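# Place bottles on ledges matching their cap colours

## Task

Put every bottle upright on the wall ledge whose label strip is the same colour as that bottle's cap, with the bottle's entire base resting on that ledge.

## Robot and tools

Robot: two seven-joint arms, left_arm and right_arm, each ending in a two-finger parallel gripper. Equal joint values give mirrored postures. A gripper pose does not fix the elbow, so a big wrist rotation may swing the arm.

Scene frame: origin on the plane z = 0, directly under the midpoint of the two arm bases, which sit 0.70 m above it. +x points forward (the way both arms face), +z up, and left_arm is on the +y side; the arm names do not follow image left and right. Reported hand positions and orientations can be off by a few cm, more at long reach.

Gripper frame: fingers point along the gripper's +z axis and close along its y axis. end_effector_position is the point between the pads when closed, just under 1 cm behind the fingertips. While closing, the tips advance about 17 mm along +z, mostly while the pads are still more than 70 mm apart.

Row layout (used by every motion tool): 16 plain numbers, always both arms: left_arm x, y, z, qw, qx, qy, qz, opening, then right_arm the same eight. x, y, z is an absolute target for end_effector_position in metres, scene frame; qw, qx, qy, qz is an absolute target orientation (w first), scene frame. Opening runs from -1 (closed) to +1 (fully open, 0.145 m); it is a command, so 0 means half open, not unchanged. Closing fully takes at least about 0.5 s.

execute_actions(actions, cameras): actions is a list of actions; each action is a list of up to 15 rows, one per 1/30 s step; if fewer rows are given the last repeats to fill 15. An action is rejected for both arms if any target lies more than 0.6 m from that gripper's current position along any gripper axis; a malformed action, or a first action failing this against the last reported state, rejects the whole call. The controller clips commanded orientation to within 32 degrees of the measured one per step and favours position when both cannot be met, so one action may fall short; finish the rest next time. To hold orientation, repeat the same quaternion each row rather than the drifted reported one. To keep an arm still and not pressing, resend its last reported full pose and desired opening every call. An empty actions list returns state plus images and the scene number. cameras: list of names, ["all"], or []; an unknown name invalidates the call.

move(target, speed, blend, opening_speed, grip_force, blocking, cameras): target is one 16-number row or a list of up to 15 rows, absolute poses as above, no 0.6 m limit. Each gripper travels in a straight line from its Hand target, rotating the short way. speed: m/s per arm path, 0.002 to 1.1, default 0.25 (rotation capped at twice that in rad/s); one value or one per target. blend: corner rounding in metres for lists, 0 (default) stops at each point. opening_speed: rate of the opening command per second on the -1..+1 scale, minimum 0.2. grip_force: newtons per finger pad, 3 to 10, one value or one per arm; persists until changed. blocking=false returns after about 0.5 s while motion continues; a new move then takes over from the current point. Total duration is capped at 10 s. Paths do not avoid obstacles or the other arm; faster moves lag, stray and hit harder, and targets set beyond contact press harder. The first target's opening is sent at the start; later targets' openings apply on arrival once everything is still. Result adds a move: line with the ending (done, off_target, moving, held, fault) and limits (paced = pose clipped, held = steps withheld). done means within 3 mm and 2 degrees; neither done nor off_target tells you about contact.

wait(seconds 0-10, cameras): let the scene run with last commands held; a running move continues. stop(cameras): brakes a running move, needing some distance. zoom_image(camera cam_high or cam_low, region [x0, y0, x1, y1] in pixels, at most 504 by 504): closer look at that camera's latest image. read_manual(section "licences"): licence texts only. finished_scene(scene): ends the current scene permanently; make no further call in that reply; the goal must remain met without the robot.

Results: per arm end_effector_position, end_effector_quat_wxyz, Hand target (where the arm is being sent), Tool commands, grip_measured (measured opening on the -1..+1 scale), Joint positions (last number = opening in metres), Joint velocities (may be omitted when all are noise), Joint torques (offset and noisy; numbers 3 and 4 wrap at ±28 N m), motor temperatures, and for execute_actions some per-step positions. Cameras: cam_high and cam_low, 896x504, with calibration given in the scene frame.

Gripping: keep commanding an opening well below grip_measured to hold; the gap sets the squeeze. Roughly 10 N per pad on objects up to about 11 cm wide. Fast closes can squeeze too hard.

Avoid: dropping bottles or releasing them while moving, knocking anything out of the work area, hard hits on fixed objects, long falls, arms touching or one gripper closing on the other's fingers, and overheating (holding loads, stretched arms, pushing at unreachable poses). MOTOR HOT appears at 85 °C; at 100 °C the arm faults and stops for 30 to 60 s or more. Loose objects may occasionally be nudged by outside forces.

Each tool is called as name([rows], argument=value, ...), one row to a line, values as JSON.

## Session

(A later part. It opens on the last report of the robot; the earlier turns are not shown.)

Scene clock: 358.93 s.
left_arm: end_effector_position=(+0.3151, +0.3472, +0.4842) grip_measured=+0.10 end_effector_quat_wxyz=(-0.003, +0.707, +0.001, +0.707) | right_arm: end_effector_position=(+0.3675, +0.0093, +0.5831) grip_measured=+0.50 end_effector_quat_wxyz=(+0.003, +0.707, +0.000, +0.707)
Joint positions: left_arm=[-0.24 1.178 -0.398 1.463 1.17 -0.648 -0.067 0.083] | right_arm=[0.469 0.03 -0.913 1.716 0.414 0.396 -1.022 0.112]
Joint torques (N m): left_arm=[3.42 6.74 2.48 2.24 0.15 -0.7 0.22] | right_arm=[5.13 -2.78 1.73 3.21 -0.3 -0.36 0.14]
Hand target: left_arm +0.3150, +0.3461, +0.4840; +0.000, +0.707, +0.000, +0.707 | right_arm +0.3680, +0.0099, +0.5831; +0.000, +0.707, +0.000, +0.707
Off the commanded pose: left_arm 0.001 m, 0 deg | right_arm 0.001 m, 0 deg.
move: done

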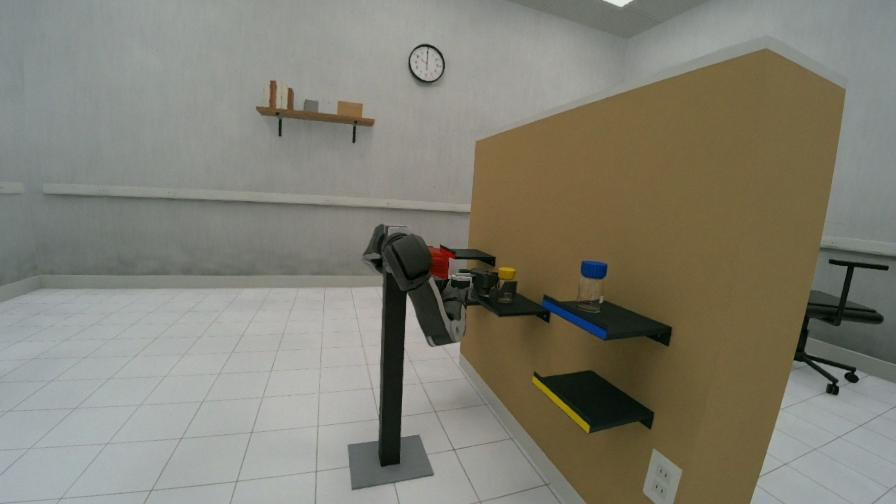

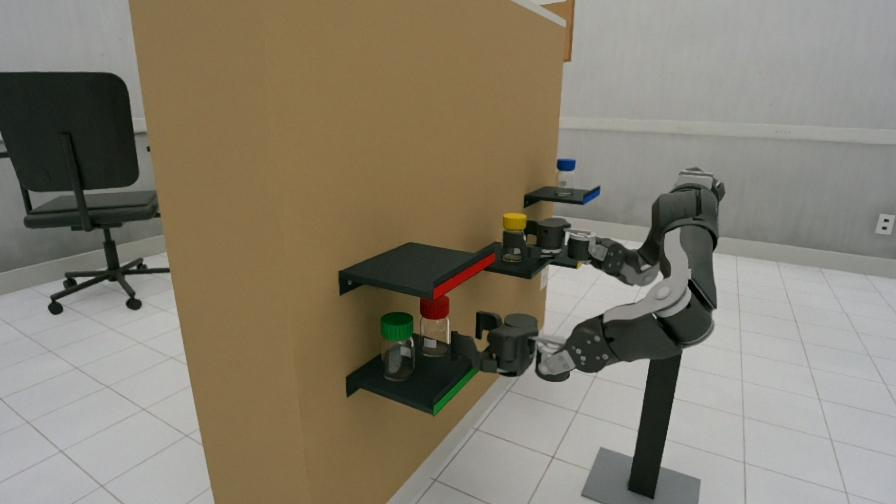

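move([
  [0.384,0.344,0.480,0,0.7071,0,0.7071,0.1,0.364,0.003,0.583,0,0.7071,0,0.7071,0.5],
  [0.384,0.344,0.480,0,0.7071,0,0.7071,-0.5,0.364,0.003,0.583,0,0.7071,0,0.7071,-0.5],
  [0.384,0.344,0.503,0,0.7071,0,0.7071,-0.5,0.364,0.003,0.607,0,0.7071,0,0.7071,-0.5],
  [0.375,0.205,0.505,0,0.7071,0,0.7071,-0.5,0.368,-0.19,0.607,0,0.7071,0,0.7071,-0.5],
  [0.367,0.20,0.60,0,0.7071,0,0.7071,-0.5,0.365,-0.19,0.515,0,0.7071,0,0.7071,-0.5],
], speed=[0.12,0.1,0.1,0.18,0.18], blend=[0,0,0.005,0.02,0], opening_speed=1.5, cameras=["all"])

Scene clock: 394.70 s.
left_arm: end_effector_position=(+0.3669, +0.1989, +0.5998) grip_measured=-0.24 end_effector_quat_wxyz=(+0.002, +0.708, -0.003, +0.706) | right_arm: end_effector_position=(+0.3646, -0.1916, +0.5112) grip_measured=-0.24 end_effector_quat_wxyz=(+0.003, +0.713, -0.002, +0.701)
Joint positions: left_arm=[0.293 0.965 -0.529 2.031 0.98 0.113 -0.67 0.058] | right_arm=[0.079 0.702 -0.491 1.781 0.658 -0.054 -0.516 0.058]
Joint torques (N m): left_arm=[5.29 3.52 2.76 3.04 -0.28 -0.66 -0.05] | right_arm=[4.29 3.1 2.8 4.01 -0.4 -0.73 0.14]
Hand target: left_arm +0.3670, +0.2000, +0.5999; +0.000, +0.707, +0.000, +0.707 | right_arm +0.3650, -0.1900, +0.5150; +0.000, +0.707, +0.000, +0.707
Off the commanded pose: left_arm 0.001 m, 0 deg | right_arm 0.004 m, 1 deg.
move: off_target (right_arm); target 2's new opening was sent with left_arm's hand 0.005 m and 1 deg from that target

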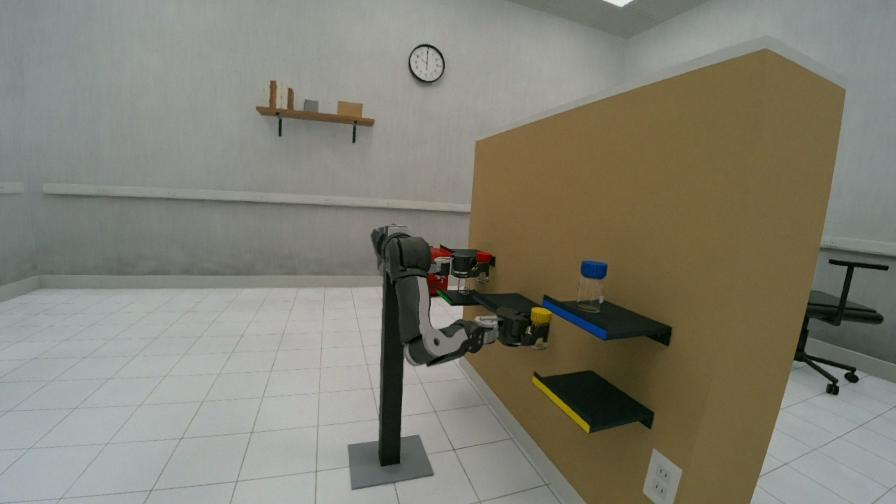

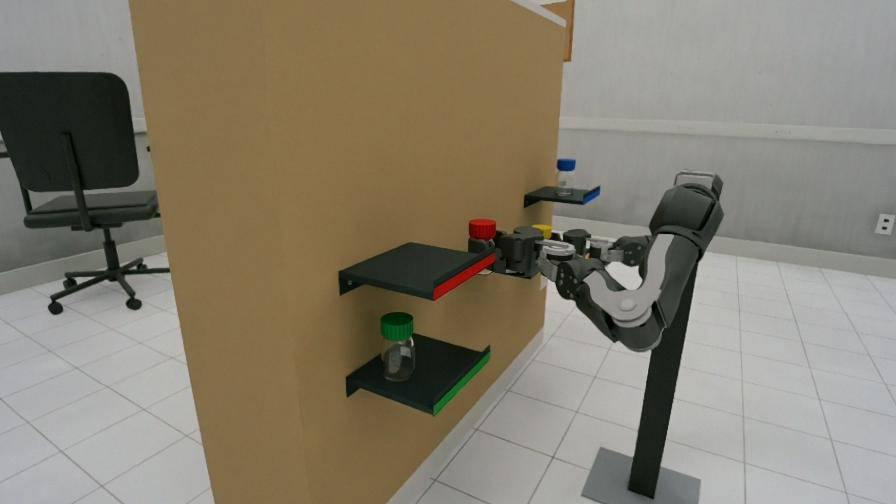

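move([
  [0.37,0.20,0.708,0,0.7071,0,0.7071,-0.5,0.366,-0.36,0.513,0,0.7071,0,0.7071,-0.5],
  [0.38,0.375,0.708,0,0.7071,0,0.7071,-0.5,0.366,-0.37,0.500,0,0.7071,0,0.7071,-0.5],
  [0.38,0.375,0.688,0,0.7071,0,0.7071,-0.5,0.366,-0.37,0.486,0,0.7071,0,0.7071,-0.5],
  [0.38,0.375,0.678,0,0.7071,0,0.7071,-0.5,0.366,-0.37,0.481,0,0.7071,0,0.7071,-0.5],
], speed=[0.18,0.18,0.07,0.04], blend=[0.02,0.004,0,0], cameras=["all"])

zoom_image(camera="cam_low", region=[330, 170, 510, 310])

zoom_image(camera="cam_high", region=[500, 270, 680, 440])

Scene clock: 413.10 s.
left_arm: end_effector_position=(+0.3800, +0.3750, +0.6800) grip_measured=-0.24 end_effector_quat_wxyz=(-0.002, +0.707, +0.000, +0.707) | right_arm: end_effector_position=(+0.3664, -0.3722, +0.4847) grip_measured=-0.24 end_effector_quat_wxyz=(+0.003, +0.704, -0.002, +0.710)
Joint positions: left_arm=[0.057 1.364 0.079 1.56 1.357 0.133 0.025 0.058] | right_arm=[0.052 0.915 -0.228 1.147 1.001 -0.385 0.21 0.058]
Joint torques (N m): left_arm=[4.52 6.9 3.3 0.94 0.11 -0.82 0.2] | right_arm=[3.52 6 2.18 1.87 0.17 -0.37 0.14]
Hand target: left_arm +0.3800, +0.3750, +0.6780; +0.000, +0.707, +0.000, +0.707 | right_arm +0.3659, -0.3700, +0.4809; +0.000, +0.707, +0.000, +0.707
Off the commanded pose: left_arm 0.002 m, 0 deg | right_arm 0.004 m, 1 deg.
move: off_target (right_arm)

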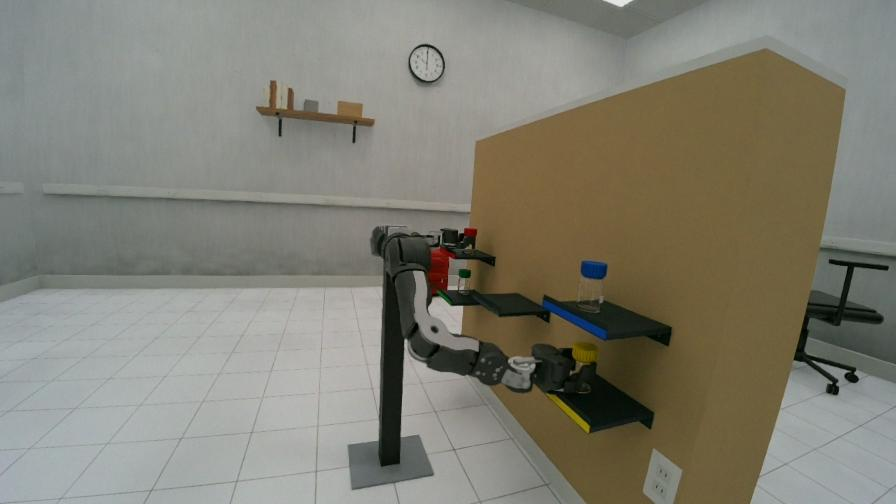

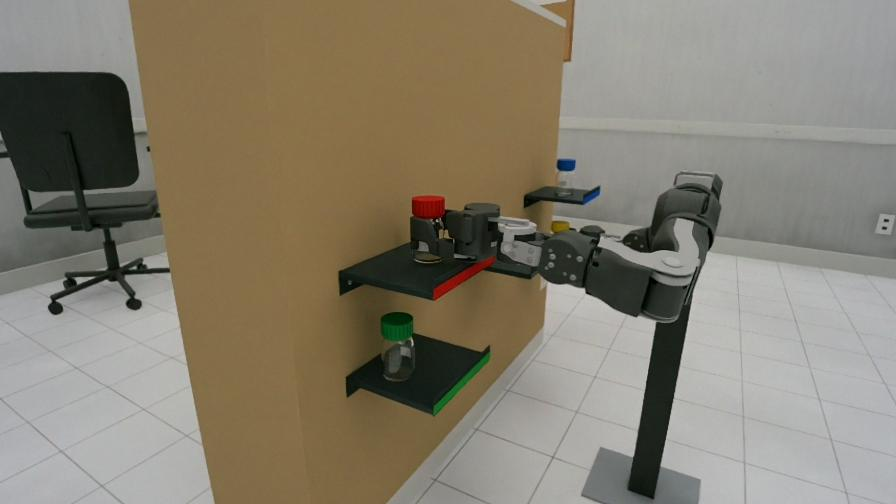

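Scaled by 2.800 from the camera's 896x504 image, which has a finer 1280x720 frame.

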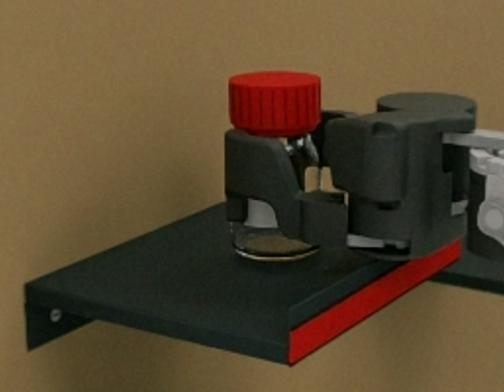

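Scaled by 2.800 from the camera's 896x504 image, which has a finer 1280x720 frame.

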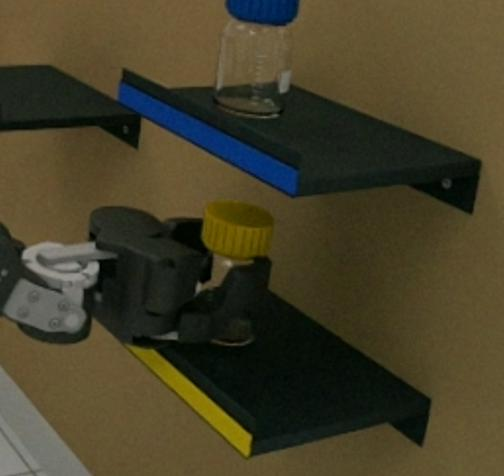

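move([
  [0.38,0.375,0.672,0,0.7071,0,0.7071,-0.5,0.366,-0.37,0.476,0,0.7071,0,0.7071,-0.5],
], speed=[0.04], cameras=[])

Scene clock: 418.93 s.
left_arm: end_effector_position=(+0.3798, +0.3753, +0.6794) grip_measured=-0.24 end_effector_quat_wxyz=(-0.002, +0.700, +0.000, +0.714) | right_arm: end_effector_position=(+0.3672, -0.3725, +0.4846) grip_measured=-0.24 end_effector_quat_wxyz=(+0.004, +0.697, +0.000, +0.717)
Joint positions: left_arm=[0.043 1.364 0.075 1.558 1.359 0.093 0.026 0.058] | right_arm=[0.065 0.906 -0.238 1.125 0.998 -0.413 0.221 0.058]
Joint torques (N m): left_arm=[3.73 7.24 1.99 0.94 0.14 -0.48 0.17] | right_arm=[2.94 5.82 1.26 1.46 0.17 -0.01 0.07]
Hand target: left_arm +0.3799, +0.3750, +0.6720; +0.000, +0.707, +0.000, +0.707 | right_arm +0.3658, -0.3700, +0.4761; +0.000, +0.707, +0.000, +0.707
Off the commanded pose: left_arm 0.007 m, 1 deg | right_arm 0.009 m, 2 deg.
move: off_target (left_arm, right_arm)
No camera images: "cameras" was empty.

move([
  [0.38,0.375,0.676,0,0.7071,0,0.7071,-0.5,0.366,-0.371,0.480,0,0.7071,0,0.7071,-0.5],
  [0.38,0.375,0.676,0,0.7071,0,0.7071,0.2,0.366,-0.371,0.480,0,0.7071,0,0.7071,0.2],
  [0.31,0.375,0.681,0,0.7071,0,0.7071,0.2,0.30,-0.371,0.486,0,0.7071,0,0.7071,0.2],
], speed=[0.04,0.05,0.13], opening_speed=1.5, cameras=["all"])

zoom_image(camera="cam_low", region=[330, 170, 510, 410])

zoom_image(camera="cam_high", region=[430, 210, 680, 440])

Scene clock: 431.30 s.
left_arm: end_effector_position=(+0.3101, +0.3762, +0.6814) grip_measured=+0.20 end_effector_quat_wxyz=(-0.002, +0.706, +0.002, +0.708) | right_arm: end_effector_position=(+0.2995, -0.3697, +0.4838) grip_measured=+0.20 end_effector_quat_wxyz=(-0.002, +0.710, +0.002, +0.704)
Joint positions: left_arm=[-0.543 1.074 0.876 1.827 1.211 0.346 0.133 0.09] | right_arm=[-0.439 1.008 0.015 1.408 1.08 -0.5 0.172 0.09]
Joint torques (N m): left_arm=[2.25 6.71 3.32 2.4 0.21 -0.52 0.24] | right_arm=[1.81 6.5 4.77 2.35 0.27 -0.51 -0.11]
Motor temperatures (°C): left_arm=[23 26 24 21 21 25 21] | right_arm=[22 25 23 20 20 20 21]
Hand target: left_arm +0.3100, +0.3750, +0.6810; +0.000, +0.707, +0.000, +0.707 | right_arm +0.3000, -0.3710, +0.4860; +0.000, +0.707, +0.000, +0.707
Off the commanded pose: left_arm 0.001 m, 0 deg | right_arm 0.003 m, 1 deg.
move: done; target 2's new opening was sent with right_arm's hand 0.005 m and 1 deg from that target

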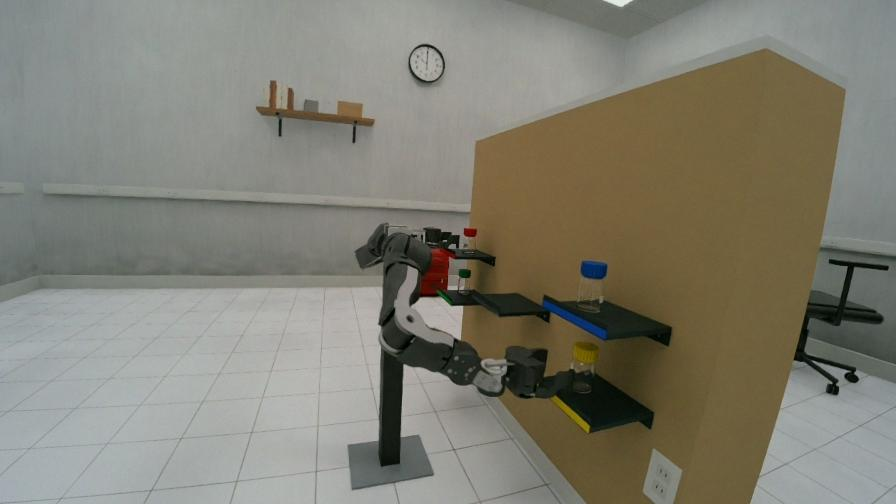

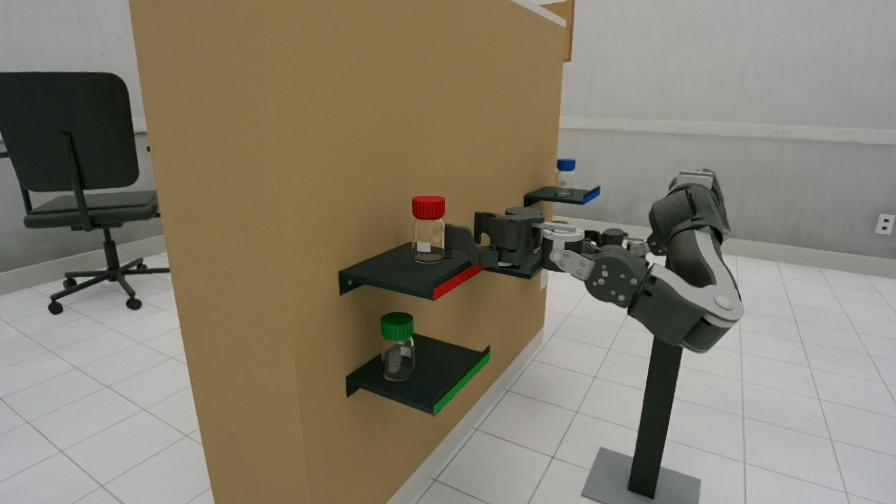

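Scaled by 2.100 from the camera's 896x504 image, which has a finer 1280x720 frame.

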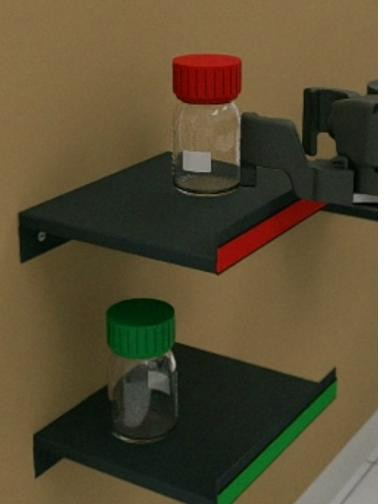

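Scaled by 2.016 from the camera's 896x504 image, which has a finer 1280x720 frame.

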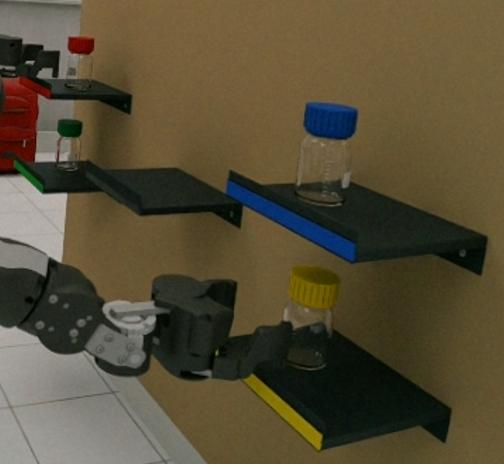

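finished_scene(scene=2)

The scene is finished: the task was done.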